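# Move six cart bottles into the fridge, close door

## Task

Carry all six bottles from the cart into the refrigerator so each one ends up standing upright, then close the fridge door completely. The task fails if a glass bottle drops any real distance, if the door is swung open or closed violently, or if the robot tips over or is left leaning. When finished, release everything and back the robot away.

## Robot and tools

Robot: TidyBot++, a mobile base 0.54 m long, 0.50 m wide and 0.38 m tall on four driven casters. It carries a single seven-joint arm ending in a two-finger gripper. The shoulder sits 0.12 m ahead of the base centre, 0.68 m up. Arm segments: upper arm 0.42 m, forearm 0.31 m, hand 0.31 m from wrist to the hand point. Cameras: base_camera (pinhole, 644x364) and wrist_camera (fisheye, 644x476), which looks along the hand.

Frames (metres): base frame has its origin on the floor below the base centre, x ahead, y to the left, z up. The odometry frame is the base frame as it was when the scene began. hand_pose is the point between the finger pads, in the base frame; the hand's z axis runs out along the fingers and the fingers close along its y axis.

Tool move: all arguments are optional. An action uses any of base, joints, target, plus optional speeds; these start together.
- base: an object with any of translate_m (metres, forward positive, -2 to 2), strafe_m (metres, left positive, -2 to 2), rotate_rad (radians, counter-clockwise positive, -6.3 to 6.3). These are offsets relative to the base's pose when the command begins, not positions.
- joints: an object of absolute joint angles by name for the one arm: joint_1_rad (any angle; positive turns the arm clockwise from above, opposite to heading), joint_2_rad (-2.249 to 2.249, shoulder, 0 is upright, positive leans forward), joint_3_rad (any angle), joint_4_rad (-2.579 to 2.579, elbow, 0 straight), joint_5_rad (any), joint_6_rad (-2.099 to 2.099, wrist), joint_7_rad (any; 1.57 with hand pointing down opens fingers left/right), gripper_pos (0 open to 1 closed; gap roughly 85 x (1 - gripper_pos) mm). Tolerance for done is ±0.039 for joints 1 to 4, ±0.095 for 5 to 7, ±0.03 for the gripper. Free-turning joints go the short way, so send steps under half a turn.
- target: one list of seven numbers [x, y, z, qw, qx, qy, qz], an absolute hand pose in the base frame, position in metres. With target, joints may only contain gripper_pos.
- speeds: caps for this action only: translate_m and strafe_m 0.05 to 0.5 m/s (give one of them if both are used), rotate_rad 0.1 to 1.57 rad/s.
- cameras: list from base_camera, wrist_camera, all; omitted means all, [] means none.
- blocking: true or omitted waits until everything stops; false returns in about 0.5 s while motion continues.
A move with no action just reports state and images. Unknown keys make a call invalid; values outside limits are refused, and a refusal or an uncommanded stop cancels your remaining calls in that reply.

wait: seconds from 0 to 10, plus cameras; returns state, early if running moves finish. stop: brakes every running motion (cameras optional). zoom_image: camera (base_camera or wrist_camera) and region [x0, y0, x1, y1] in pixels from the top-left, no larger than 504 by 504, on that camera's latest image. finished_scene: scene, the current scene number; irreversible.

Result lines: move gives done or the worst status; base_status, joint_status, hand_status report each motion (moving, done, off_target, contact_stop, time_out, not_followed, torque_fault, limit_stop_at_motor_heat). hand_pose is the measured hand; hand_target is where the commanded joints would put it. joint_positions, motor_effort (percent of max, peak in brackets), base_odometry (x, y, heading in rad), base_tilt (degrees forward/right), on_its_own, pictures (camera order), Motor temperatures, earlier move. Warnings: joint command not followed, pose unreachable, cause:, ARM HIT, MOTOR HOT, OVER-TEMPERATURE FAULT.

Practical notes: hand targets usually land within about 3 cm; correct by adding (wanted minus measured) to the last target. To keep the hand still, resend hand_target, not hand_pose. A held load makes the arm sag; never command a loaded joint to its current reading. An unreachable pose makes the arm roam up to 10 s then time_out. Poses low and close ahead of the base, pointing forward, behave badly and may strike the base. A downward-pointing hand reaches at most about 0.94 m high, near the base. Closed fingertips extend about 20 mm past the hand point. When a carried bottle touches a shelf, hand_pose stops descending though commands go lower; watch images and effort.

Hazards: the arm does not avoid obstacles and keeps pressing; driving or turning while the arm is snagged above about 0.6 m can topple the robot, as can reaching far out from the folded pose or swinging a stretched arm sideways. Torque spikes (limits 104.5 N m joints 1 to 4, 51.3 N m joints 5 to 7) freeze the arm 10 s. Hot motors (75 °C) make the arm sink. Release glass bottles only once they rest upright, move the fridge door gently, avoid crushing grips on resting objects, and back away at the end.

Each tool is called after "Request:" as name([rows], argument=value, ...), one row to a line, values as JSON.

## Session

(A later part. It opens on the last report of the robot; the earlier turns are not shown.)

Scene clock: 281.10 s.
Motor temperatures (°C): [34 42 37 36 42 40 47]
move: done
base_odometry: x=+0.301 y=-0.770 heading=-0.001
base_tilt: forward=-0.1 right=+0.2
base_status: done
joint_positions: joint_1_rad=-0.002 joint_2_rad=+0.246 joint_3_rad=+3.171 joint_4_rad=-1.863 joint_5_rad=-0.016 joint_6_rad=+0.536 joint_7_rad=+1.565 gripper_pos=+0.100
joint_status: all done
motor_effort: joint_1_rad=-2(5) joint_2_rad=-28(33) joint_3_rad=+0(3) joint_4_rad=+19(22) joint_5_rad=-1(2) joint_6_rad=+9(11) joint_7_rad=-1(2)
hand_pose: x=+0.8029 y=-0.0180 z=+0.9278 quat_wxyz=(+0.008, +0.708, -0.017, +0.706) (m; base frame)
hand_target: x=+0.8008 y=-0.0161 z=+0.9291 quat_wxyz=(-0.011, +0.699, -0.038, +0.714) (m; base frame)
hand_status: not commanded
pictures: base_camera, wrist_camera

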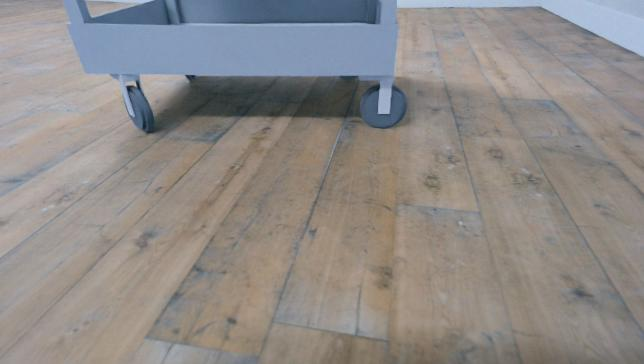

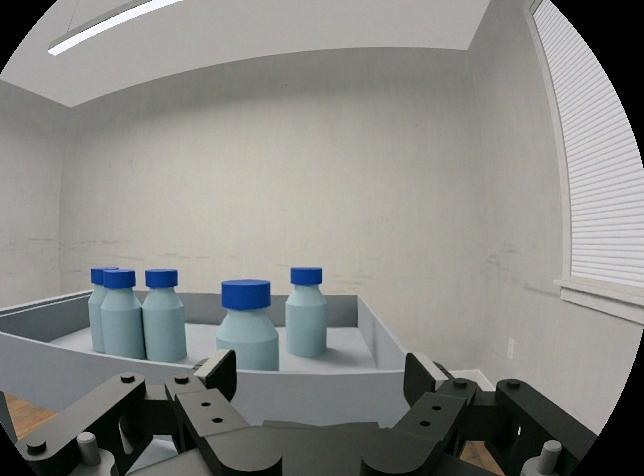

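Request:
move(base={"translate_m": 0.16, "strafe_m": 0.083}, speeds={"translate_m": 0.2}, cameras=["wrist_camera"])

Scene clock: 288.43 s.
Motor temperatures (°C): [34 42 37 36 42 40 47]
move: done
base_odometry: x=+0.461 y=-0.687 heading=-0.001
base_tilt: forward=-0.1 right=+0.2
base_status: done
joint_positions: joint_1_rad=-0.002 joint_2_rad=+0.245 joint_3_rad=+3.171 joint_4_rad=-1.863 joint_5_rad=-0.016 joint_6_rad=+0.538 joint_7_rad=+1.565 gripper_pos=+0.100
joint_status: not commanded
motor_effort: joint_1_rad=-2(4) joint_2_rad=-28(31) joint_3_rad=+0(2) joint_4_rad=+19(20) joint_5_rad=-1(2) joint_6_rad=+8(9) joint_7_rad=-1(2)
hand_pose: x=+0.8025 y=-0.0180 z=+0.9289 quat_wxyz=(+0.008, +0.707, -0.017, +0.707) (m; base frame)
hand_target: x=+0.8008 y=-0.0161 z=+0.9291 quat_wxyz=(-0.011, +0.699, -0.038, +0.714) (m; base frame)
hand_status: not commanded
pictures: wrist_camera

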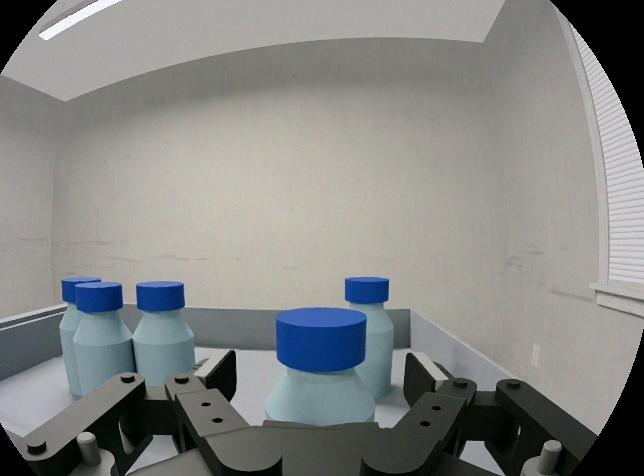

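Request:
move(base={"translate_m": 0.06, "strafe_m": -0.003}, speeds={"translate_m": 0.12}, cameras=["wrist_camera"])

Scene clock: 297.87 s.
Motor temperatures (°C): [34 42 37 36 42 40 47]
move: done
base_odometry: x=+0.521 y=-0.690 heading=-0.001
base_tilt: forward=-0.1 right=+0.2
base_status: done
joint_positions: joint_1_rad=-0.002 joint_2_rad=+0.245 joint_3_rad=+3.171 joint_4_rad=-1.864 joint_5_rad=-0.016 joint_6_rad=+0.539 joint_7_rad=+1.565 gripper_pos=+0.100
joint_status: not commanded
motor_effort: joint_1_rad=-2(4) joint_2_rad=-28(31) joint_3_rad=+0(2) joint_4_rad=+19(21) joint_5_rad=-1(1) joint_6_rad=+9(9) joint_7_rad=-1(2)
hand_pose: x=+0.8025 y=-0.0180 z=+0.9291 quat_wxyz=(+0.008, +0.707, -0.017, +0.707) (m; base frame)
hand_target: x=+0.8008 y=-0.0161 z=+0.9291 quat_wxyz=(-0.011, +0.699, -0.038, +0.714) (m; base frame)
hand_status: not commanded
pictures: wrist_camera

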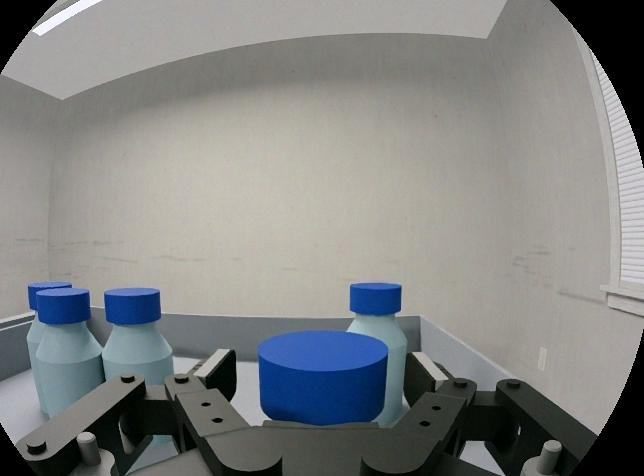

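Request:
move(joints={"gripper_pos": 0.6}, cameras=[])

Request:
move(joints={"joint_2_rad": 0.13, "joint_4_rad": -1.60, "joint_6_rad": 0.18, "gripper_pos": 0.7}, cameras=["wrist_camera"])

Request:
move(joints={"joint_2_rad": 0.10, "joint_4_rad": -1.35, "joint_6_rad": -0.08}, base={"translate_m": -0.22}, speeds={"translate_m": 0.3}, cameras=["wrist_camera"])

Scene clock: 304.90 s.
Motor temperatures (°C): [34 42 37 36 42 40 47]
move: off_target
base_odometry: x=+0.521 y=-0.690 heading=-0.001
base_tilt: forward=-0.1 right=+0.2
base_status: not commanded
joint_positions: joint_1_rad=-0.002 joint_2_rad=+0.245 joint_3_rad=+3.171 joint_4_rad=-1.864 joint_5_rad=-0.016 joint_6_rad=+0.539 joint_7_rad=+1.565 gripper_pos=+0.428
joint_status: gripper_pos off_target (ended at +0.428, target +0.600)
motor_effort: joint_1_rad=-1(3) joint_2_rad=-27(28) joint_3_rad=+0(1) joint_4_rad=+20(20) joint_5_rad=+0(1) joint_6_rad=+9(9) joint_7_rad=+0(2)
hand_pose: x=+0.8025 y=-0.0180 z=+0.9292 quat_wxyz=(+0.008, +0.706, -0.017, +0.707) (m; base frame)
hand_target: x=+0.8008 y=-0.0161 z=+0.9291 quat_wxyz=(-0.011, +0.699, -0.038, +0.714) (m; base frame)
hand_status: not commanded
pictures: none
No camera images: "cameras" was empty.

Scene clock: 306.63 s.
Motor temperatures (°C): [34 42 37 36 42 40 47]
move: off_target
base_odometry: x=+0.521 y=-0.690 heading=-0.001
base_tilt: forward=-0.1 right=+0.2
base_status: not commanded
joint_positions: joint_1_rad=-0.002 joint_2_rad=+0.163 joint_3_rad=+3.171 joint_4_rad=-1.625 joint_5_rad=-0.016 joint_6_rad=+0.204 joint_7_rad=+1.565 gripper_pos=+0.428
joint_status: gripper_pos off_target (ended at +0.428, target +0.700); the others done
motor_effort: joint_1_rad=-1(3) joint_2_rad=-33(38) joint_3_rad=+0(1) joint_4_rad=+27(27) joint_5_rad=-1(1) joint_6_rad=+14(15) joint_7_rad=-1(2)
hand_pose: x=+0.8055 y=-0.0169 z=+1.0252 quat_wxyz=(+0.005, +0.711, -0.017, +0.703) (m; base frame)
hand_target: x=+0.7953 y=-0.0121 z=+1.0556 quat_wxyz=(-0.019, +0.699, -0.036, +0.714) (m; base frame)
hand_status: not commanded
pictures: wrist_camera

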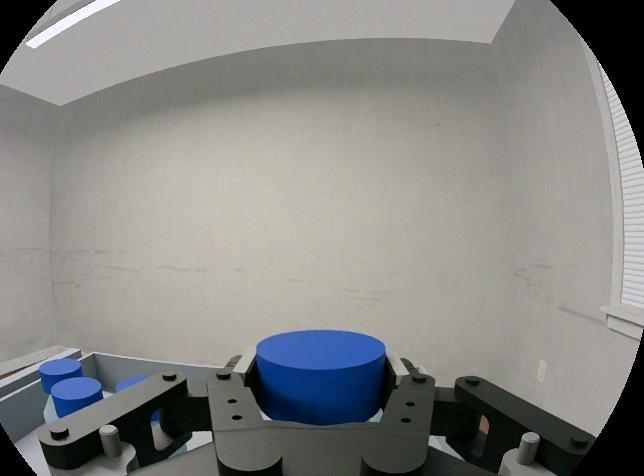

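Scene clock: 308.40 s.
Motor temperatures (°C): [34 42 37 36 42 40 47]
move: done
base_odometry: x=+0.301 y=-0.690 heading=-0.001
base_tilt: forward=-0.2 right=+0.2
base_status: done
joint_positions: joint_1_rad=-0.002 joint_2_rad=+0.128 joint_3_rad=+3.171 joint_4_rad=-1.381 joint_5_rad=-0.016 joint_6_rad=-0.055 joint_7_rad=+1.565 gripper_pos=+0.428
joint_status: all done
motor_effort: joint_1_rad=-1(4) joint_2_rad=-32(38) joint_3_rad=+1(2) joint_4_rad=+27(29) joint_5_rad=-1(1) joint_6_rad=+13(15) joint_7_rad=-1(2)
hand_pose: x=+0.7979 y=-0.0154 z=+1.1206 quat_wxyz=(+0.003, +0.705, -0.016, +0.710) (m; base frame)
hand_target: x=+0.7843 y=-0.0087 z=+1.1511 quat_wxyz=(-0.023, +0.692, -0.032, +0.721) (m; base frame)
hand_status: not commanded
pictures: wrist_camera

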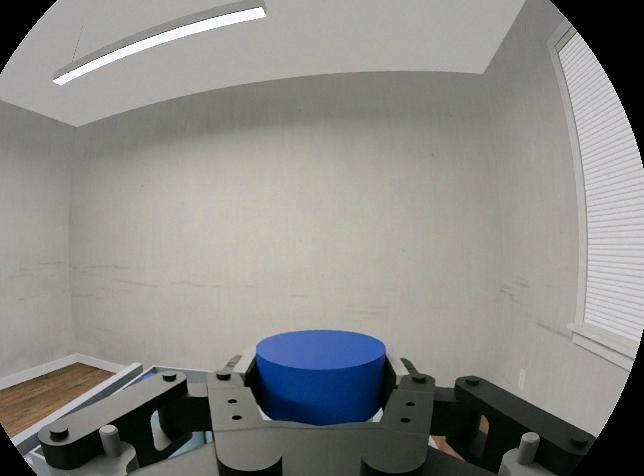

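Request:
move(base={"translate_m": 0.53, "strafe_m": 0.69, "rotate_rad": 1.42}, speeds={"translate_m": 0.35, "rotate_rad": 1.0}, joints={"joint_1_rad": 0.12}, cameras=["base_camera"])

Scene clock: 319.67 s.
Motor temperatures (°C): [34 42 37 36 42 40 47]
move: done
base_odometry: x=+0.832 y=-0.001 heading=+1.420
base_tilt: forward=-0.1 right=+0.2
base_status: done
joint_positions: joint_1_rad=+0.118 joint_2_rad=+0.132 joint_3_rad=+3.164 joint_4_rad=-1.380 joint_5_rad=-0.017 joint_6_rad=-0.059 joint_7_rad=+1.565 gripper_pos=+0.428
joint_status: all done
motor_effort: joint_1_rad=-1(10) joint_2_rad=-32(36) joint_3_rad=+0(6) joint_4_rad=+28(29) joint_5_rad=-1(2) joint_6_rad=+14(14) joint_7_rad=-1(2)
hand_pose: x=+0.7935 y=-0.0926 z=+1.1172 quat_wxyz=(+0.043, +0.705, -0.056, +0.706) (m; base frame)
hand_target: x=+0.7781 y=-0.0916 z=+1.1511 quat_wxyz=(+0.022, +0.688, -0.075, +0.721) (m; base frame)
hand_status: not commanded
pictures: base_camera

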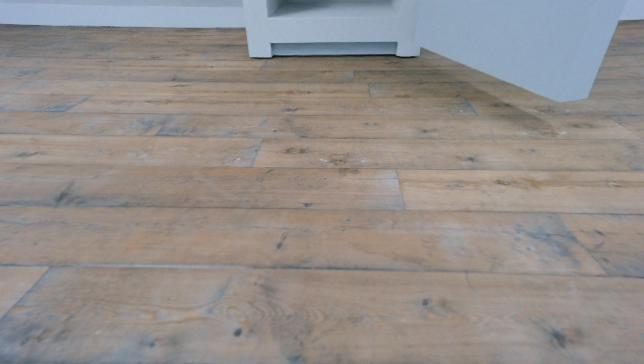

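Request:
move(base={"translate_m": 0.59}, speeds={"translate_m": 0.4})

Scene clock: 325.40 s.
Motor temperatures (°C): [34 42 37 36 42 40 47]
move: done
base_odometry: x=+0.921 y=+0.583 heading=+1.419
base_tilt: forward=-0.1 right=+0.2
base_status: done
joint_positions: joint_1_rad=+0.118 joint_2_rad=+0.130 joint_3_rad=+3.164 joint_4_rad=-1.380 joint_5_rad=-0.017 joint_6_rad=-0.061 joint_7_rad=+1.565 gripper_pos=+0.428
joint_status: not commanded
motor_effort: joint_1_rad=-2(4) joint_2_rad=-32(35) joint_3_rad=-1(2) joint_4_rad=+27(28) joint_5_rad=-1(2) joint_6_rad=+13(14) joint_7_rad=-1(2)
hand_pose: x=+0.7927 y=-0.0925 z=+1.1180 quat_wxyz=(+0.043, +0.705, -0.056, +0.706) (m; base frame)
hand_target: x=+0.7781 y=-0.0916 z=+1.1511 quat_wxyz=(+0.022, +0.688, -0.075, +0.721) (m; base frame)
hand_status: not commanded
pictures: base_camera, wrist_camera

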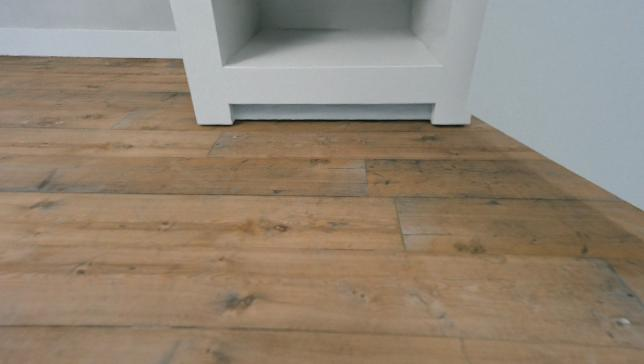

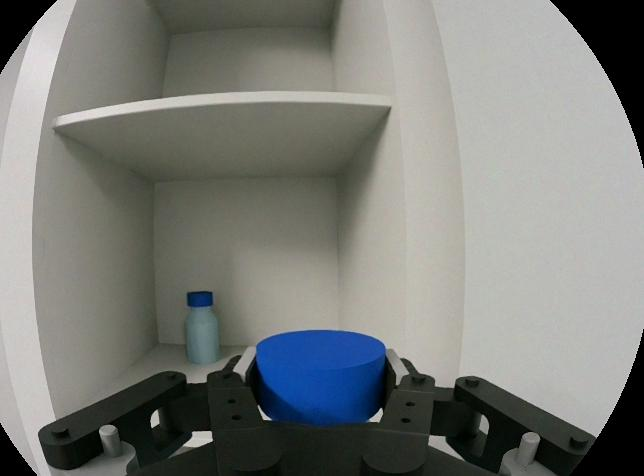

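Request:
move(base={"translate_m": 0.53, "strafe_m": 0.01}, speeds={"translate_m": 0.25}, cameras=["wrist_camera"])

Request:
move(joints={"joint_4_rad": -1.52, "joint_6_rad": 0.15}, cameras=[])

Request:
move(joints={"joint_4_rad": -1.57, "joint_6_rad": 0.19}, cameras=[])

Request:
move(joints={"joint_4_rad": -1.60, "joint_6_rad": 0.207}, cameras=["wrist_camera"])

Scene clock: 333.70 s.
Motor temperatures (°C): [34 42 37 36 42 40 47]
move: done
base_odometry: x=+0.991 y=+1.108 heading=+1.418
base_tilt: forward=-0.1 right=+0.2
base_status: done
joint_positions: joint_1_rad=+0.118 joint_2_rad=+0.129 joint_3_rad=+3.164 joint_4_rad=-1.379 joint_5_rad=-0.017 joint_6_rad=-0.062 joint_7_rad=+1.565 gripper_pos=+0.428
joint_status: not commanded
motor_effort: joint_1_rad=-1(4) joint_2_rad=-32(36) joint_3_rad=+0(2) joint_4_rad=+28(28) joint_5_rad=-1(1) joint_6_rad=+13(14) joint_7_rad=-1(2)
hand_pose: x=+0.7923 y=-0.0924 z=+1.1186 quat_wxyz=(+0.043, +0.705, -0.056, +0.706) (m; base frame)
hand_target: x=+0.7781 y=-0.0916 z=+1.1511 quat_wxyz=(+0.022, +0.688, -0.075, +0.721) (m; base frame)
hand_status: not commanded
pictures: wrist_camera

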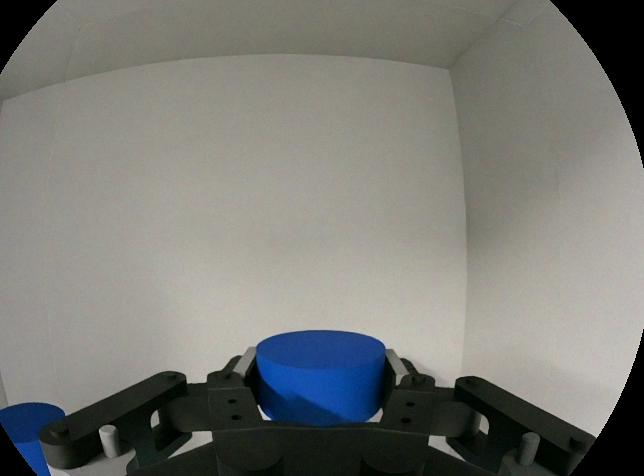

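Scene clock: 335.07 s.
Motor temperatures (°C): [34 42 37 36 42 40 47]
move: done
base_odometry: x=+0.991 y=+1.108 heading=+1.418
base_tilt: forward=-0.1 right=+0.2
base_status: not commanded
joint_positions: joint_1_rad=+0.118 joint_2_rad=+0.129 joint_3_rad=+3.164 joint_4_rad=-1.530 joint_5_rad=-0.017 joint_6_rad=+0.076 joint_7_rad=+1.565 gripper_pos=+0.428
joint_status: all done
motor_effort: joint_1_rad=-2(2) joint_2_rad=-32(34) joint_3_rad=+0(1) joint_4_rad=+27(29) joint_5_rad=-1(1) joint_6_rad=+13(15) joint_7_rad=-2(2)
hand_pose: x=+0.7915 y=-0.0932 z=+1.0673 quat_wxyz=(+0.043, +0.709, -0.057, +0.701) (m; base frame)
hand_target: x=+0.7782 y=-0.0946 z=+1.1163 quat_wxyz=(+0.026, +0.666, -0.076, +0.741) (m; base frame)
hand_status: not commanded
pictures: none
No camera images: "cameras" was empty.

Scene clock: 335.80 s.
Motor temperatures (°C): [34 42 37 36 42 40 47]
move: done
base_odometry: x=+0.991 y=+1.108 heading=+1.418
base_tilt: forward=-0.2 right=+0.2
base_status: not commanded
joint_positions: joint_1_rad=+0.118 joint_2_rad=+0.129 joint_3_rad=+3.164 joint_4_rad=-1.564 joint_5_rad=-0.017 joint_6_rad=+0.129 joint_7_rad=+1.565 gripper_pos=+0.428
joint_status: all done
motor_effort: joint_1_rad=-1(2) joint_2_rad=-29(32) joint_3_rad=+1(1) joint_4_rad=+26(27) joint_5_rad=-1(1) joint_6_rad=+12(14) joint_7_rad=+0(1)
hand_pose: x=+0.7901 y=-0.0933 z=+1.0628 quat_wxyz=(+0.044, +0.702, -0.057, +0.708) (m; base frame)
hand_target: x=+0.7773 y=-0.0950 z=+1.0975 quat_wxyz=(+0.027, +0.670, -0.077, +0.738) (m; base frame)
hand_status: not commanded
pictures: none
No camera images: "cameras" was empty.

Scene clock: 336.43 s.
Motor temperatures (°C): [34 43 37 36 42 40 47]
move: done
base_odometry: x=+0.991 y=+1.108 heading=+1.418
base_tilt: forward=-0.1 right=+0.2
base_status: not commanded
joint_positions: joint_1_rad=+0.118 joint_2_rad=+0.124 joint_3_rad=+3.164 joint_4_rad=-1.583 joint_5_rad=-0.017 joint_6_rad=+0.158 joint_7_rad=+1.565 gripper_pos=+0.428
joint_status: all done
motor_effort: joint_1_rad=+1(2) joint_2_rad=-28(29) joint_3_rad=+2(3) joint_4_rad=+23(26) joint_5_rad=+0(1) joint_6_rad=+10(12) joint_7_rad=-1(1)
hand_pose: x=+0.7875 y=-0.0931 z=+1.0632 quat_wxyz=(+0.044, +0.697, -0.057, +0.713) (m; base frame)
hand_target: x=+0.7765 y=-0.0951 z=+1.0841 quat_wxyz=(+0.027, +0.675, -0.078, +0.734) (m; base frame)
hand_status: not commanded
pictures: wrist_camera

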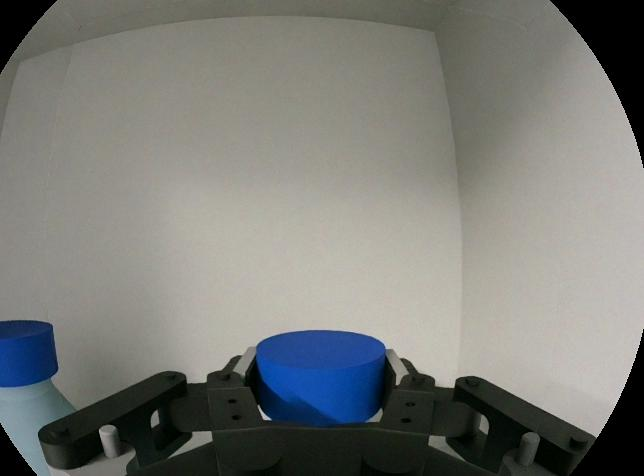

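Request:
move(joints={"joint_4_rad": -1.615, "joint_6_rad": 0.21}, cameras=[])

Request:
move(joints={"gripper_pos": 0.22}, cameras=["wrist_camera"])

Request:
move(base={"translate_m": -0.2}, speeds={"translate_m": 0.2}, cameras=["wrist_camera"])

Scene clock: 340.20 s.
Motor temperatures (°C): [34 43 37 36 42 40 47]
move: done
base_odometry: x=+0.991 y=+1.108 heading=+1.418
base_tilt: forward=-0.1 right=+0.2
base_status: not commanded
joint_positions: joint_1_rad=+0.118 joint_2_rad=+0.121 joint_3_rad=+3.164 joint_4_rad=-1.591 joint_5_rad=-0.017 joint_6_rad=+0.168 joint_7_rad=+1.565 gripper_pos=+0.428
joint_status: all done
motor_effort: joint_1_rad=+1(2) joint_2_rad=-27(28) joint_3_rad=+2(3) joint_4_rad=+22(23) joint_5_rad=-1(1) joint_6_rad=+9(10) joint_7_rad=-1(1)
hand_pose: x=+0.7861 y=-0.0930 z=+1.0633 quat_wxyz=(+0.044, +0.695, -0.057, +0.715) (m; base frame)
hand_target: x=+0.7761 y=-0.0951 z=+1.0757 quat_wxyz=(+0.027, +0.679, -0.078, +0.729) (m; base frame)
hand_status: not commanded
pictures: none
No camera images: "cameras" was empty.

Scene clock: 341.00 s.
Motor temperatures (°C): [34 43 37 36 42 40 47]
move: done
base_odometry: x=+0.991 y=+1.108 heading=+1.418
base_tilt: forward=-0.1 right=+0.2
base_status: not commanded
joint_positions: joint_1_rad=+0.118 joint_2_rad=+0.115 joint_3_rad=+3.164 joint_4_rad=-1.591 joint_5_rad=-0.017 joint_6_rad=+0.169 joint_7_rad=+1.565 gripper_pos=+0.220
joint_status: all done
motor_effort: joint_1_rad=-2(2) joint_2_rad=-25(27) joint_3_rad=+0(3) joint_4_rad=+22(22) joint_5_rad=-1(1) joint_6_rad=+9(9) joint_7_rad=-1(2)
hand_pose: x=+0.7836 y=-0.0927 z=+1.0679 quat_wxyz=(+0.044, +0.693, -0.057, +0.717) (m; base frame)
hand_target: x=+0.7761 y=-0.0951 z=+1.0757 quat_wxyz=(+0.027, +0.679, -0.078, +0.729) (m; base frame)
hand_status: not commanded
pictures: wrist_camera

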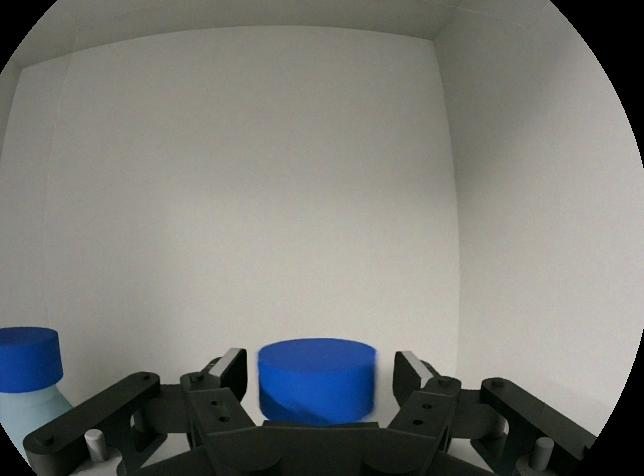

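Scene clock: 342.77 s.
Motor temperatures (°C): [34 43 37 36 42 40 47]
move: done
base_odometry: x=+0.961 y=+0.910 heading=+1.418
base_tilt: forward=-0.2 right=+0.2
base_status: done
joint_positions: joint_1_rad=+0.118 joint_2_rad=+0.103 joint_3_rad=+3.164 joint_4_rad=-1.593 joint_5_rad=-0.017 joint_6_rad=+0.169 joint_7_rad=+1.565 gripper_pos=+0.220
joint_status: not commanded
motor_effort: joint_1_rad=-1(3) joint_2_rad=-25(30) joint_3_rad=+0(1) joint_4_rad=+22(23) joint_5_rad=+0(1) joint_6_rad=+9(9) joint_7_rad=-1(2)
hand_pose: x=+0.7792 y=-0.0922 z=+1.0748 quat_wxyz=(+0.045, +0.689, -0.057, +0.721) (m; base frame)
hand_target: x=+0.7761 y=-0.0951 z=+1.0757 quat_wxyz=(+0.027, +0.679, -0.078, +0.729) (m; base frame)
hand_status: not commanded
pictures: wrist_camera

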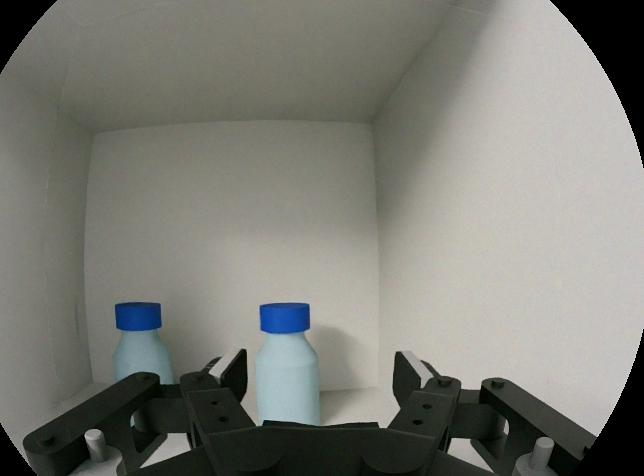

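Request:
move(base={"translate_m": -0.9}, speeds={"translate_m": 0.5}, joints={"joint_1_rad": 0.01}, cameras=["base_camera"])

Request:
move(base={"translate_m": -0.85, "strafe_m": 0.4, "rotate_rad": -1.418}, speeds={"rotate_rad": 1.2}, joints={"joint_1_rad": 0.01, "joint_2_rad": 0.25, "joint_4_rad": -1.88, "joint_6_rad": 0.58, "gripper_pos": 0.05})

Scene clock: 355.67 s.
Motor temperatures (°C): [34 42 37 36 42 40 47]
move: done
base_odometry: x=+0.823 y=+0.021 heading=+1.418
base_tilt: forward=-0.1 right=+0.2
base_status: done
joint_positions: joint_1_rad=+0.022 joint_2_rad=+0.100 joint_3_rad=+3.164 joint_4_rad=-1.594 joint_5_rad=-0.017 joint_6_rad=+0.171 joint_7_rad=+1.565 gripper_pos=+0.220
joint_status: all done
motor_effort: joint_1_rad=-2(4) joint_2_rad=-25(29) joint_3_rad=+0(2) joint_4_rad=+22(22) joint_5_rad=-1(2) joint_6_rad=+9(9) joint_7_rad=-1(2)
hand_pose: x=+0.7836 y=-0.0286 z=+1.0769 quat_wxyz=(+0.010, +0.690, -0.023, +0.724) (m; base frame)
hand_target: x=+0.7826 y=-0.0224 z=+1.0757 quat_wxyz=(-0.013, +0.682, -0.041, +0.730) (m; base frame)
hand_status: not commanded
pictures: base_camera

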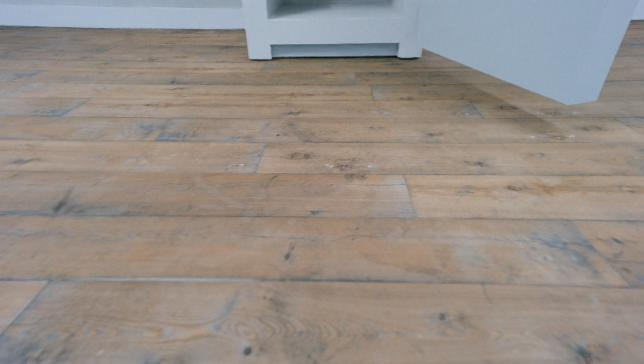

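Scene clock: 358.93 s.
Motor temperatures (°C): [34 42 37 36 42 40 47]
move: done
base_odometry: x=+0.299 y=-0.759 heading=-0.001
base_tilt: forward=-0.1 right=+0.2
base_status: done
joint_positions: joint_1_rad=+0.019 joint_2_rad=+0.246 joint_3_rad=+3.165 joint_4_rad=-1.863 joint_5_rad=-0.017 joint_6_rad=+0.536 joint_7_rad=+1.565 gripper_pos=+0.050
joint_status: all done
motor_effort: joint_1_rad=-2(5) joint_2_rad=-28(33) joint_3_rad=+0(3) joint_4_rad=+19(22) joint_5_rad=-1(1) joint_6_rad=+9(10) joint_7_rad=-1(2)
hand_pose: x=+0.8023 y=-0.0284 z=+0.9285 quat_wxyz=(+0.013, +0.707, -0.023, +0.707) (m; base frame)
hand_target: x=+0.8005 y=-0.0263 z=+0.9291 quat_wxyz=(-0.005, +0.698, -0.043, +0.714) (m; base frame)
hand_status: not commanded
pictures: base_camera, wrist_camera

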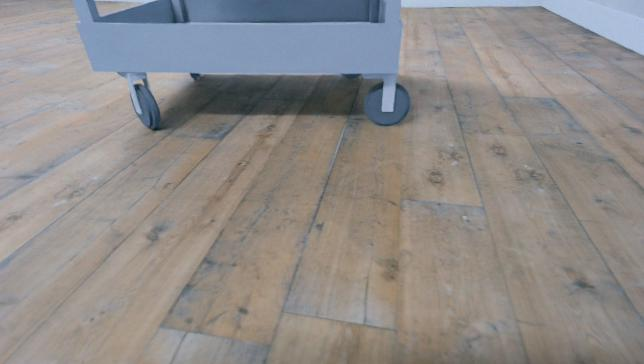

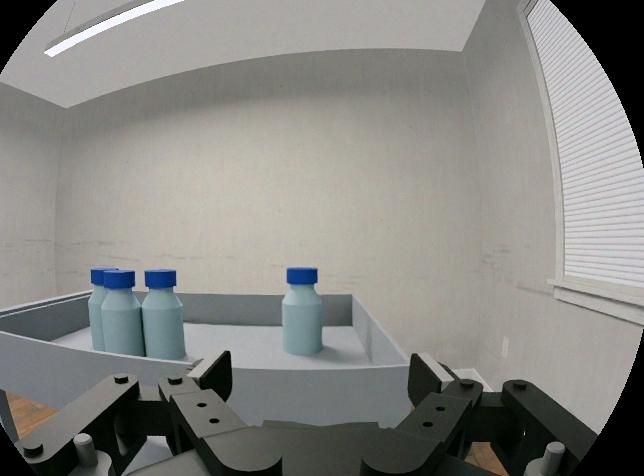

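Request:
move(base={"translate_m": 0.35, "strafe_m": 0.02}, speeds={"translate_m": 0.25}, joints={"joint_1_rad": -0.005}, cameras=["wrist_camera"])

Scene clock: 364.63 s.
Motor temperatures (°C): [34 42 37 36 42 40 47]
move: done
base_odometry: x=+0.649 y=-0.739 heading=-0.001
base_tilt: forward=-0.1 right=+0.2
base_status: done
joint_positions: joint_1_rad=+0.013 joint_2_rad=+0.245 joint_3_rad=+3.165 joint_4_rad=-1.863 joint_5_rad=-0.017 joint_6_rad=+0.539 joint_7_rad=+1.565 gripper_pos=+0.050
joint_status: all done
motor_effort: joint_1_rad=-1(3) joint_2_rad=-28(31) joint_3_rad=+0(1) joint_4_rad=+20(20) joint_5_rad=-1(2) joint_6_rad=+8(9) joint_7_rad=-1(2)
hand_pose: x=+0.8022 y=-0.0245 z=+0.9293 quat_wxyz=(+0.011, +0.706, -0.021, +0.707) (m; base frame)
hand_target: x=+0.8008 y=-0.0161 z=+0.9291 quat_wxyz=(-0.011, +0.699, -0.038, +0.714) (m; base frame)
hand_status: not commanded
pictures: wrist_camera

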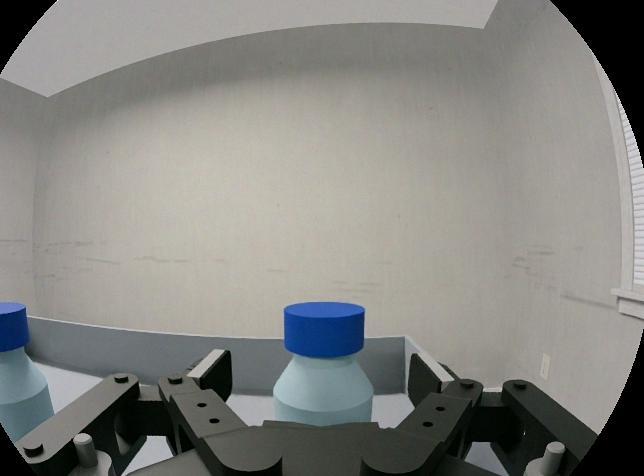

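Request:
move(base={"translate_m": 0.081, "strafe_m": -0.004}, speeds={"translate_m": 0.15}, cameras=["wrist_camera"])

Scene clock: 368.43 s.
Motor temperatures (°C): [34 42 37 36 42 40 47]
move: done
base_odometry: x=+0.730 y=-0.743 heading=-0.001
base_tilt: forward=-0.1 right=+0.2
base_status: done
joint_positions: joint_1_rad=+0.013 joint_2_rad=+0.245 joint_3_rad=+3.165 joint_4_rad=-1.863 joint_5_rad=-0.017 joint_6_rad=+0.539 joint_7_rad=+1.565 gripper_pos=+0.050
joint_status: not commanded
motor_effort: joint_1_rad=-2(3) joint_2_rad=-28(30) joint_3_rad=+0(2) joint_4_rad=+19(20) joint_5_rad=-1(1) joint_6_rad=+9(9) joint_7_rad=-1(2)
hand_pose: x=+0.8022 y=-0.0242 z=+0.9295 quat_wxyz=(+0.010, +0.706, -0.021, +0.708) (m; base frame)
hand_target: x=+0.8008 y=-0.0161 z=+0.9291 quat_wxyz=(-0.011, +0.699, -0.038, +0.714) (m; base frame)
hand_status: not commanded
pictures: wrist_camera

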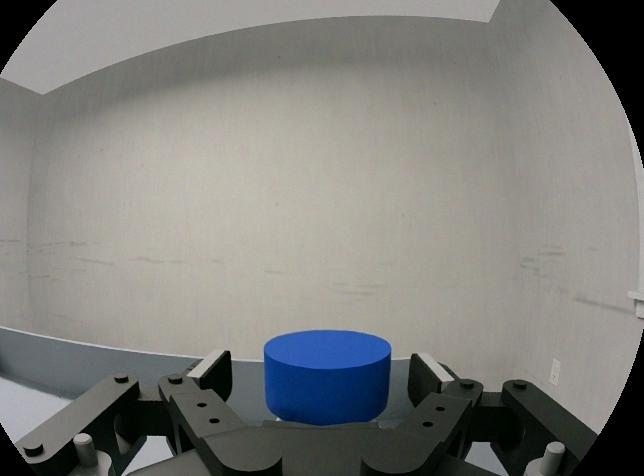

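Request:
move(joints={"gripper_pos": 0.6}, cameras=[])

Request:
move(joints={"joint_2_rad": 0.13, "joint_4_rad": -1.60, "joint_6_rad": 0.18, "gripper_pos": 0.7}, cameras=["wrist_camera"])

Request:
move(joints={"joint_2_rad": 0.10, "joint_4_rad": -1.35, "joint_6_rad": -0.08}, cameras=[])

Request:
move(base={"translate_m": -0.43}, speeds={"translate_m": 0.4}, cameras=["wrist_camera"])

Scene clock: 374.40 s.
Motor temperatures (°C): [34 42 37 36 42 40 47]
move: off_target
base_odometry: x=+0.730 y=-0.743 heading=-0.001
base_tilt: forward=-0.1 right=+0.2
base_status: not commanded
joint_positions: joint_1_rad=+0.013 joint_2_rad=+0.245 joint_3_rad=+3.165 joint_4_rad=-1.863 joint_5_rad=-0.017 joint_6_rad=+0.539 joint_7_rad=+1.565 gripper_pos=+0.431
joint_status: gripper_pos off_target (ended at +0.431, target +0.600)
motor_effort: joint_1_rad=-2(4) joint_2_rad=-28(28) joint_3_rad=-1(2) joint_4_rad=+20(20) joint_5_rad=+0(1) joint_6_rad=+9(9) joint_7_rad=-1(2)
hand_pose: x=+0.8022 y=-0.0242 z=+0.9296 quat_wxyz=(+0.010, +0.706, -0.021, +0.708) (m; base frame)
hand_target: x=+0.8008 y=-0.0161 z=+0.9291 quat_wxyz=(-0.011, +0.699, -0.038, +0.714) (m; base frame)
hand_status: not commanded
pictures: none
No camera images: "cameras" was empty.

Scene clock: 376.10 s.
Motor temperatures (°C): [34 43 37 36 42 40 47]
move: off_target
base_odometry: x=+0.730 y=-0.743 heading=-0.001
base_tilt: forward=-0.1 right=+0.2
base_status: not commanded
joint_positions: joint_1_rad=+0.013 joint_2_rad=+0.152 joint_3_rad=+3.165 joint_4_rad=-1.617 joint_5_rad=-0.017 joint_6_rad=+0.214 joint_7_rad=+1.565 gripper_pos=+0.431
joint_status: gripper_pos off_target (ended at +0.431, target +0.700); the others done
motor_effort: joint_1_rad=-1(3) joint_2_rad=-31(36) joint_3_rad=+0(1) joint_4_rad=+25(26) joint_5_rad=-1(1) joint_6_rad=+12(13) joint_7_rad=-1(2)
hand_pose: x=+0.8021 y=-0.0231 z=+1.0408 quat_wxyz=(+0.007, +0.701, -0.020, +0.713) (m; base frame)
hand_target: x=+0.7953 y=-0.0121 z=+1.0556 quat_wxyz=(-0.019, +0.699, -0.036, +0.714) (m; base frame)
hand_status: not commanded
pictures: wrist_camera

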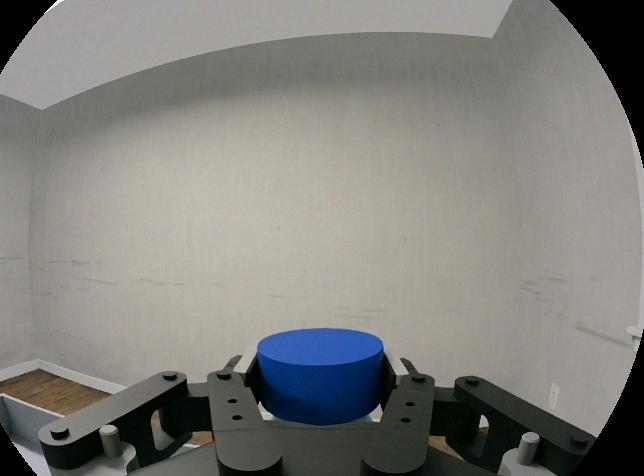

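Scene clock: 377.73 s.
Motor temperatures (°C): [34 43 37 36 42 40 47]
move: done
base_odometry: x=+0.730 y=-0.743 heading=-0.001
base_tilt: forward=-0.1 right=+0.2
base_status: not commanded
joint_positions: joint_1_rad=+0.013 joint_2_rad=+0.128 joint_3_rad=+3.165 joint_4_rad=-1.370 joint_5_rad=-0.017 joint_6_rad=-0.046 joint_7_rad=+1.565 gripper_pos=+0.431
joint_status: all done
motor_effort: joint_1_rad=-2(2) joint_2_rad=-30(33) joint_3_rad=+0(1) joint_4_rad=+26(27) joint_5_rad=-1(2) joint_6_rad=+12(13) joint_7_rad=-2(2)
hand_pose: x=+0.7975 y=-0.0216 z=+1.1301 quat_wxyz=(+0.006, +0.697, -0.019, +0.716) (m; base frame)
hand_target: x=+0.7843 y=-0.0087 z=+1.1510 quat_wxyz=(-0.023, +0.692, -0.032, +0.721) (m; base frame)
hand_status: not commanded
pictures: none
No camera images: "cameras" was empty.

Scene clock: 380.03 s.
Motor temperatures (°C): [34 43 37 36 42 40 47]
move: done
base_odometry: x=+0.300 y=-0.743 heading=-0.001
base_tilt: forward=-0.1 right=+0.2
base_status: done
joint_positions: joint_1_rad=+0.010 joint_2_rad=+0.123 joint_3_rad=+3.165 joint_4_rad=-1.370 joint_5_rad=-0.017 joint_6_rad=-0.052 joint_7_rad=+1.565 gripper_pos=+0.431
joint_status: not commanded
motor_effort: joint_1_rad=-2(4) joint_2_rad=-30(35) joint_3_rad=+0(2) joint_4_rad=+26(27) joint_5_rad=-1(2) joint_6_rad=+12(13) joint_7_rad=-1(2)
hand_pose: x=+0.7952 y=-0.0200 z=+1.1321 quat_wxyz=(+0.005, +0.697, -0.018, +0.716) (m; base frame)
hand_target: x=+0.7843 y=-0.0087 z=+1.1510 quat_wxyz=(-0.023, +0.692, -0.032, +0.721) (m; base frame)
hand_status: not commanded
pictures: wrist_camera

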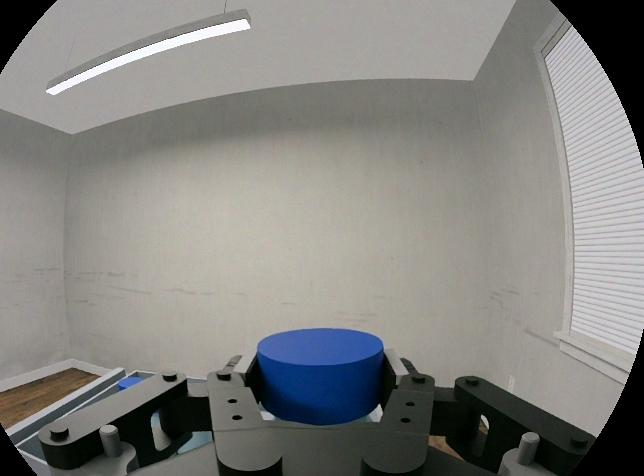

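Request:
move(base={"translate_m": 0.53, "strafe_m": 0.743, "rotate_rad": 1.42}, speeds={"translate_m": 0.35, "rotate_rad": 1.0}, joints={"joint_1_rad": -0.13}, cameras=["base_camera"])

Request:
move(base={"translate_m": 0.59}, speeds={"translate_m": 0.4})

Scene clock: 386.97 s.
Motor temperatures (°C): [34 43 37 36 42 40 47]
move: done
base_odometry: x=+0.831 y=+0.000 heading=+1.420
base_tilt: forward=-0.1 right=+0.2
base_status: done
joint_positions: joint_1_rad=-0.127 joint_2_rad=+0.124 joint_3_rad=+3.167 joint_4_rad=-1.369 joint_5_rad=-0.017 joint_6_rad=-0.053 joint_7_rad=+1.565 gripper_pos=+0.431
joint_status: all done
motor_effort: joint_1_rad=-2(10) joint_2_rad=-30(35) joint_3_rad=+0(7) joint_4_rad=+26(28) joint_5_rad=-1(2) joint_6_rad=+12(13) joint_7_rad=-1(2)
hand_pose: x=+0.7921 y=+0.0714 z=+1.1315 quat_wxyz=(-0.044, +0.698, +0.029, +0.715) (m; base frame)
hand_target: x=+0.7802 y=+0.0743 z=+1.1510 quat_wxyz=(-0.068, +0.692, +0.011, +0.718) (m; base frame)
hand_status: not commanded
pictures: base_camera

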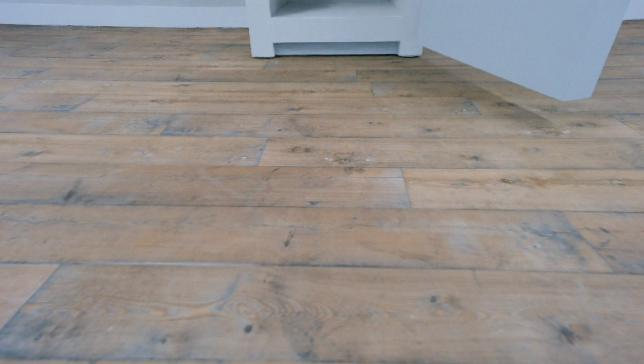

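Scene clock: 389.60 s.
Motor temperatures (°C): [34 43 37 36 42 40 47]
move: done
base_odometry: x=+0.920 y=+0.583 heading=+1.419
base_tilt: forward=-0.1 right=+0.2
base_status: done
joint_positions: joint_1_rad=-0.127 joint_2_rad=+0.121 joint_3_rad=+3.167 joint_4_rad=-1.369 joint_5_rad=-0.017 joint_6_rad=-0.054 joint_7_rad=+1.565 gripper_pos=+0.431
joint_status: not commanded
motor_effort: joint_1_rad=-1(3) joint_2_rad=-30(34) joint_3_rad=+0(2) joint_4_rad=+26(27) joint_5_rad=-1(1) joint_6_rad=+12(13) joint_7_rad=-1(2)
hand_pose: x=+0.7908 y=+0.0714 z=+1.1331 quat_wxyz=(-0.044, +0.697, +0.029, +0.715) (m; base frame)
hand_target: x=+0.7802 y=+0.0743 z=+1.1510 quat_wxyz=(-0.068, +0.692, +0.011, +0.718) (m; base frame)
hand_status: not commanded
pictures: base_camera, wrist_camera

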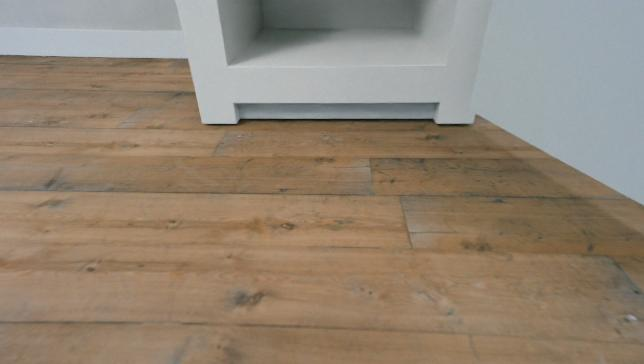

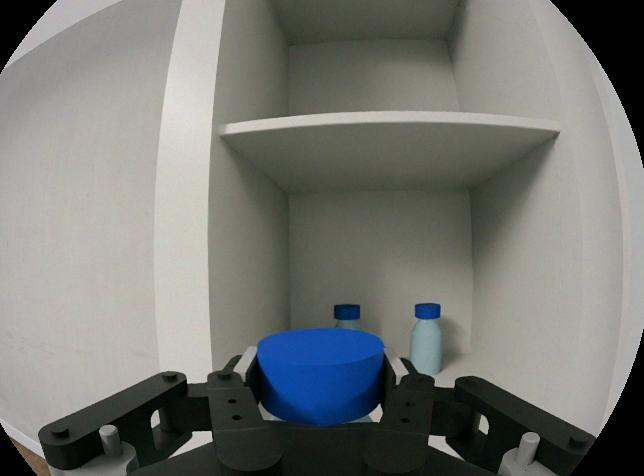

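Request:
move(base={"translate_m": 0.42, "strafe_m": 0.03}, speeds={"translate_m": 0.22})

Scene clock: 423.57 s.
Motor temperatures (°C): [34 43 37 36 42 40 47]
move: done
base_odometry: x=+0.954 y=+1.003 heading=+1.418
base_tilt: forward=-0.1 right=+0.2
base_status: done
joint_positions: joint_1_rad=-0.127 joint_2_rad=+0.120 joint_3_rad=+3.167 joint_4_rad=-1.369 joint_5_rad=-0.017 joint_6_rad=-0.054 joint_7_rad=+1.565 gripper_pos=+0.431
joint_status: not commanded
motor_effort: joint_1_rad=-2(4) joint_2_rad=-30(34) joint_3_rad=+0(1) joint_4_rad=+25(26) joint_5_rad=-1(1) joint_6_rad=+12(13) joint_7_rad=-1(2)
hand_pose: x=+0.7903 y=+0.0713 z=+1.1338 quat_wxyz=(-0.044, +0.697, +0.029, +0.716) (m; base frame)
hand_target: x=+0.7802 y=+0.0743 z=+1.1510 quat_wxyz=(-0.068, +0.692, +0.011, +0.718) (m; base frame)
hand_status: not commanded
pictures: base_camera, wrist_camera

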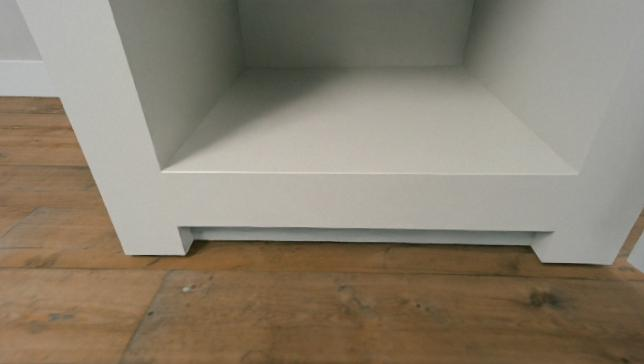

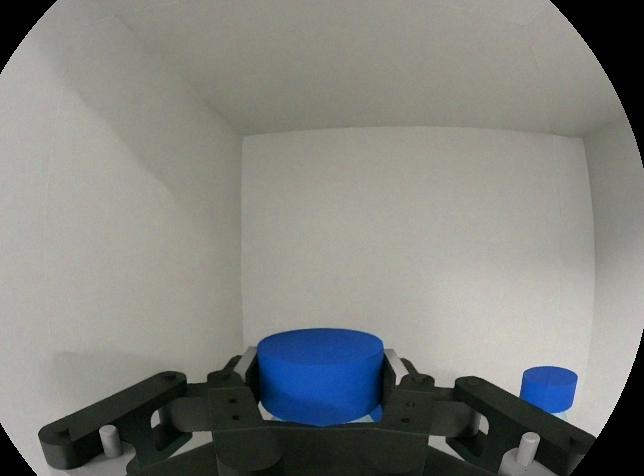

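Request:
move(joints={"joint_4_rad": -1.50, "joint_6_rad": 0.13}, cameras=[])

Request:
move(joints={"joint_4_rad": -1.56, "joint_6_rad": 0.18}, cameras=[])

Request:
move(joints={"joint_4_rad": -1.59, "joint_6_rad": 0.20}, cameras=["wrist_camera"])

Request:
move(joints={"joint_4_rad": -1.615, "joint_6_rad": 0.212}, cameras=["wrist_camera"])

Scene clock: 431.80 s.
Motor temperatures (°C): [34 43 37 36 42 40 47]
move: done
base_odometry: x=+0.954 y=+1.003 heading=+1.418
base_tilt: forward=-0.1 right=+0.2
base_status: not commanded
joint_positions: joint_1_rad=-0.127 joint_2_rad=+0.120 joint_3_rad=+3.167 joint_4_rad=-1.501 joint_5_rad=-0.017 joint_6_rad=+0.064 joint_7_rad=+1.565 gripper_pos=+0.431
joint_status: all done
motor_effort: joint_1_rad=-1(2) joint_2_rad=-30(31) joint_3_rad=+0(1) joint_4_rad=+26(27) joint_5_rad=-1(1) joint_6_rad=+12(14) joint_7_rad=-1(2)
hand_pose: x=+0.7911 y=+0.0706 z=+1.0883 quat_wxyz=(-0.043, +0.701, +0.028, +0.711) (m; base frame)
hand_target: x=+0.7813 y=+0.0717 z=+1.1226 quat_wxyz=(-0.067, +0.671, +0.008, +0.739) (m; base frame)
hand_status: not commanded
pictures: none
No camera images: "cameras" was empty.

Scene clock: 432.87 s.
Motor temperatures (°C): [34 43 37 36 42 40 47]
move: done
base_odometry: x=+0.954 y=+1.003 heading=+1.418
base_tilt: forward=-0.1 right=+0.1
base_status: not commanded
joint_positions: joint_1_rad=-0.127 joint_2_rad=+0.120 joint_3_rad=+3.167 joint_4_rad=-1.561 joint_5_rad=-0.017 joint_6_rad=+0.117 joint_7_rad=+1.565 gripper_pos=+0.431
joint_status: all done
motor_effort: joint_1_rad=-2(2) joint_2_rad=-30(32) joint_3_rad=+1(1) joint_4_rad=+26(27) joint_5_rad=-1(2) joint_6_rad=+12(14) joint_7_rad=-1(2)
hand_pose: x=+0.7896 y=+0.0701 z=+1.0673 quat_wxyz=(-0.042, +0.704, +0.028, +0.708) (m; base frame)
hand_target: x=+0.7806 y=+0.0710 z=+1.1006 quat_wxyz=(-0.066, +0.674, +0.007, +0.736) (m; base frame)
hand_status: not commanded
pictures: none
No camera images: "cameras" was empty.

Scene clock: 433.50 s.
Motor temperatures (°C): [34 43 37 36 42 40 47]
move: done
base_odometry: x=+0.954 y=+1.003 heading=+1.418
base_tilt: forward=-0.1 right=+0.1
base_status: not commanded
joint_positions: joint_1_rad=-0.127 joint_2_rad=+0.120 joint_3_rad=+3.167 joint_4_rad=-1.581 joint_5_rad=-0.017 joint_6_rad=+0.145 joint_7_rad=+1.565 gripper_pos=+0.431
joint_status: all done
motor_effort: joint_1_rad=-2(2) joint_2_rad=-29(30) joint_3_rad=+0(1) joint_4_rad=+25(26) joint_5_rad=-1(1) joint_6_rad=+12(12) joint_7_rad=-1(2)
hand_pose: x=+0.7888 y=+0.0699 z=+1.0636 quat_wxyz=(-0.042, +0.701, +0.028, +0.711) (m; base frame)
hand_target: x=+0.7799 y=+0.0706 z=+1.0882 quat_wxyz=(-0.065, +0.678, +0.007, +0.732) (m; base frame)
hand_status: not commanded
pictures: wrist_camera

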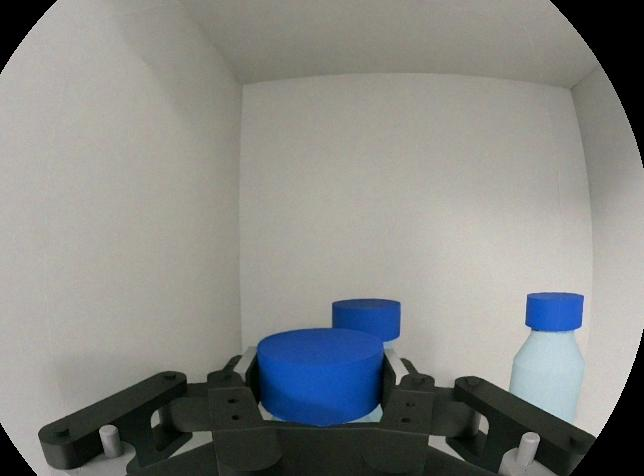

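Scene clock: 434.10 s.
Motor temperatures (°C): [34 43 37 36 42 40 47]
move: done
base_odometry: x=+0.954 y=+1.003 heading=+1.418
base_tilt: forward=-0.1 right=+0.2
base_status: not commanded
joint_positions: joint_1_rad=-0.127 joint_2_rad=+0.117 joint_3_rad=+3.167 joint_4_rad=-1.595 joint_5_rad=-0.017 joint_6_rad=+0.168 joint_7_rad=+1.565 gripper_pos=+0.431
joint_status: all done
motor_effort: joint_1_rad=+0(2) joint_2_rad=-27(29) joint_3_rad=+1(2) joint_4_rad=+23(25) joint_5_rad=+0(1) joint_6_rad=+10(11) joint_7_rad=-1(1)
hand_pose: x=+0.7873 y=+0.0696 z=+1.0637 quat_wxyz=(-0.042, +0.697, +0.028, +0.715) (m; base frame)
hand_target: x=+0.7792 y=+0.0704 z=+1.0763 quat_wxyz=(-0.064, +0.683, +0.007, +0.728) (m; base frame)
hand_status: not commanded
pictures: wrist_camera

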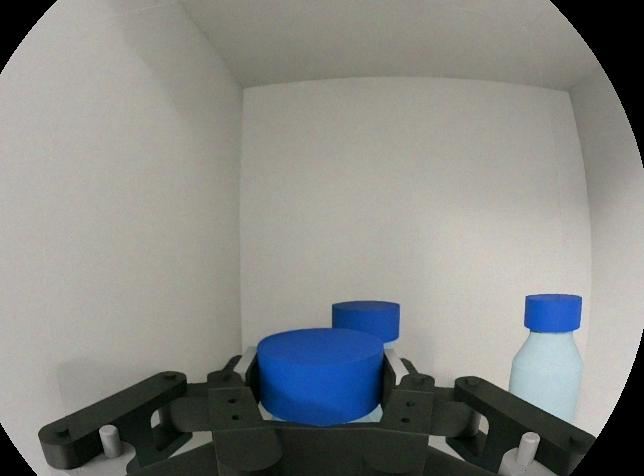

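Request:
move(joints={"gripper_pos": 0.22}, cameras=["wrist_camera"])

Request:
move(base={"translate_m": -0.2}, speeds={"translate_m": 0.2}, cameras=["wrist_camera"])

Scene clock: 438.57 s.
Motor temperatures (°C): [34 43 37 36 42 40 47]
move: done
base_odometry: x=+0.954 y=+1.003 heading=+1.418
base_tilt: forward=-0.1 right=+0.2
base_status: not commanded
joint_positions: joint_1_rad=-0.127 joint_2_rad=+0.115 joint_3_rad=+3.167 joint_4_rad=-1.595 joint_5_rad=-0.017 joint_6_rad=+0.170 joint_7_rad=+1.565 gripper_pos=+0.220
joint_status: all done
motor_effort: joint_1_rad=-1(2) joint_2_rad=-25(27) joint_3_rad=+0(2) joint_4_rad=+22(23) joint_5_rad=-1(1) joint_6_rad=+9(10) joint_7_rad=-1(2)
hand_pose: x=+0.7863 y=+0.0695 z=+1.0661 quat_wxyz=(-0.042, +0.695, +0.027, +0.717) (m; base frame)
hand_target: x=+0.7792 y=+0.0704 z=+1.0763 quat_wxyz=(-0.064, +0.683, +0.007, +0.728) (m; base frame)
hand_status: not commanded
pictures: wrist_camera

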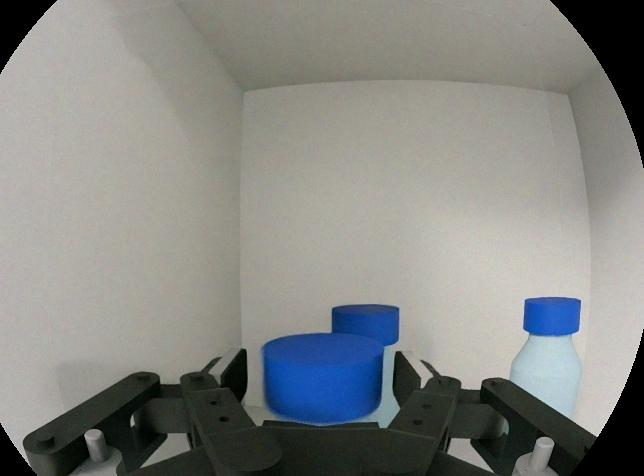

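Scene clock: 440.33 s.
Motor temperatures (°C): [34 43 37 36 42 40 47]
move: done
base_odometry: x=+0.923 y=+0.805 heading=+1.418
base_tilt: forward=-0.1 right=+0.2
base_status: done
joint_positions: joint_1_rad=-0.127 joint_2_rad=+0.103 joint_3_rad=+3.167 joint_4_rad=-1.595 joint_5_rad=-0.017 joint_6_rad=+0.171 joint_7_rad=+1.565 gripper_pos=+0.220
joint_status: not commanded
motor_effort: joint_1_rad=-1(3) joint_2_rad=-25(29) joint_3_rad=+1(2) joint_4_rad=+22(23) joint_5_rad=-1(1) joint_6_rad=+9(10) joint_7_rad=-1(2)
hand_pose: x=+0.7820 y=+0.0689 z=+1.0737 quat_wxyz=(-0.043, +0.691, +0.027, +0.721) (m; base frame)
hand_target: x=+0.7792 y=+0.0704 z=+1.0763 quat_wxyz=(-0.064, +0.683, +0.007, +0.728) (m; base frame)
hand_status: not commanded
pictures: wrist_camera

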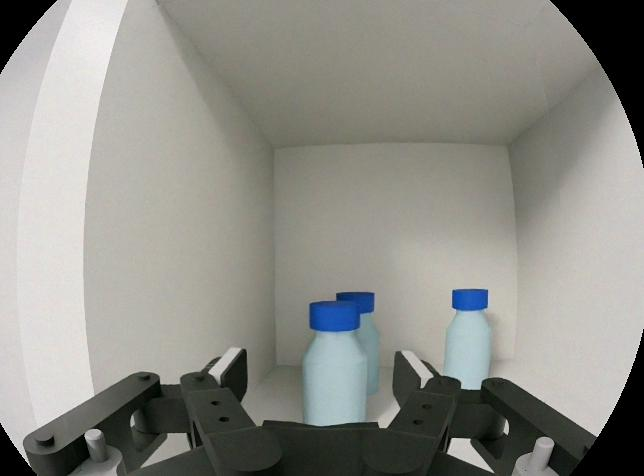

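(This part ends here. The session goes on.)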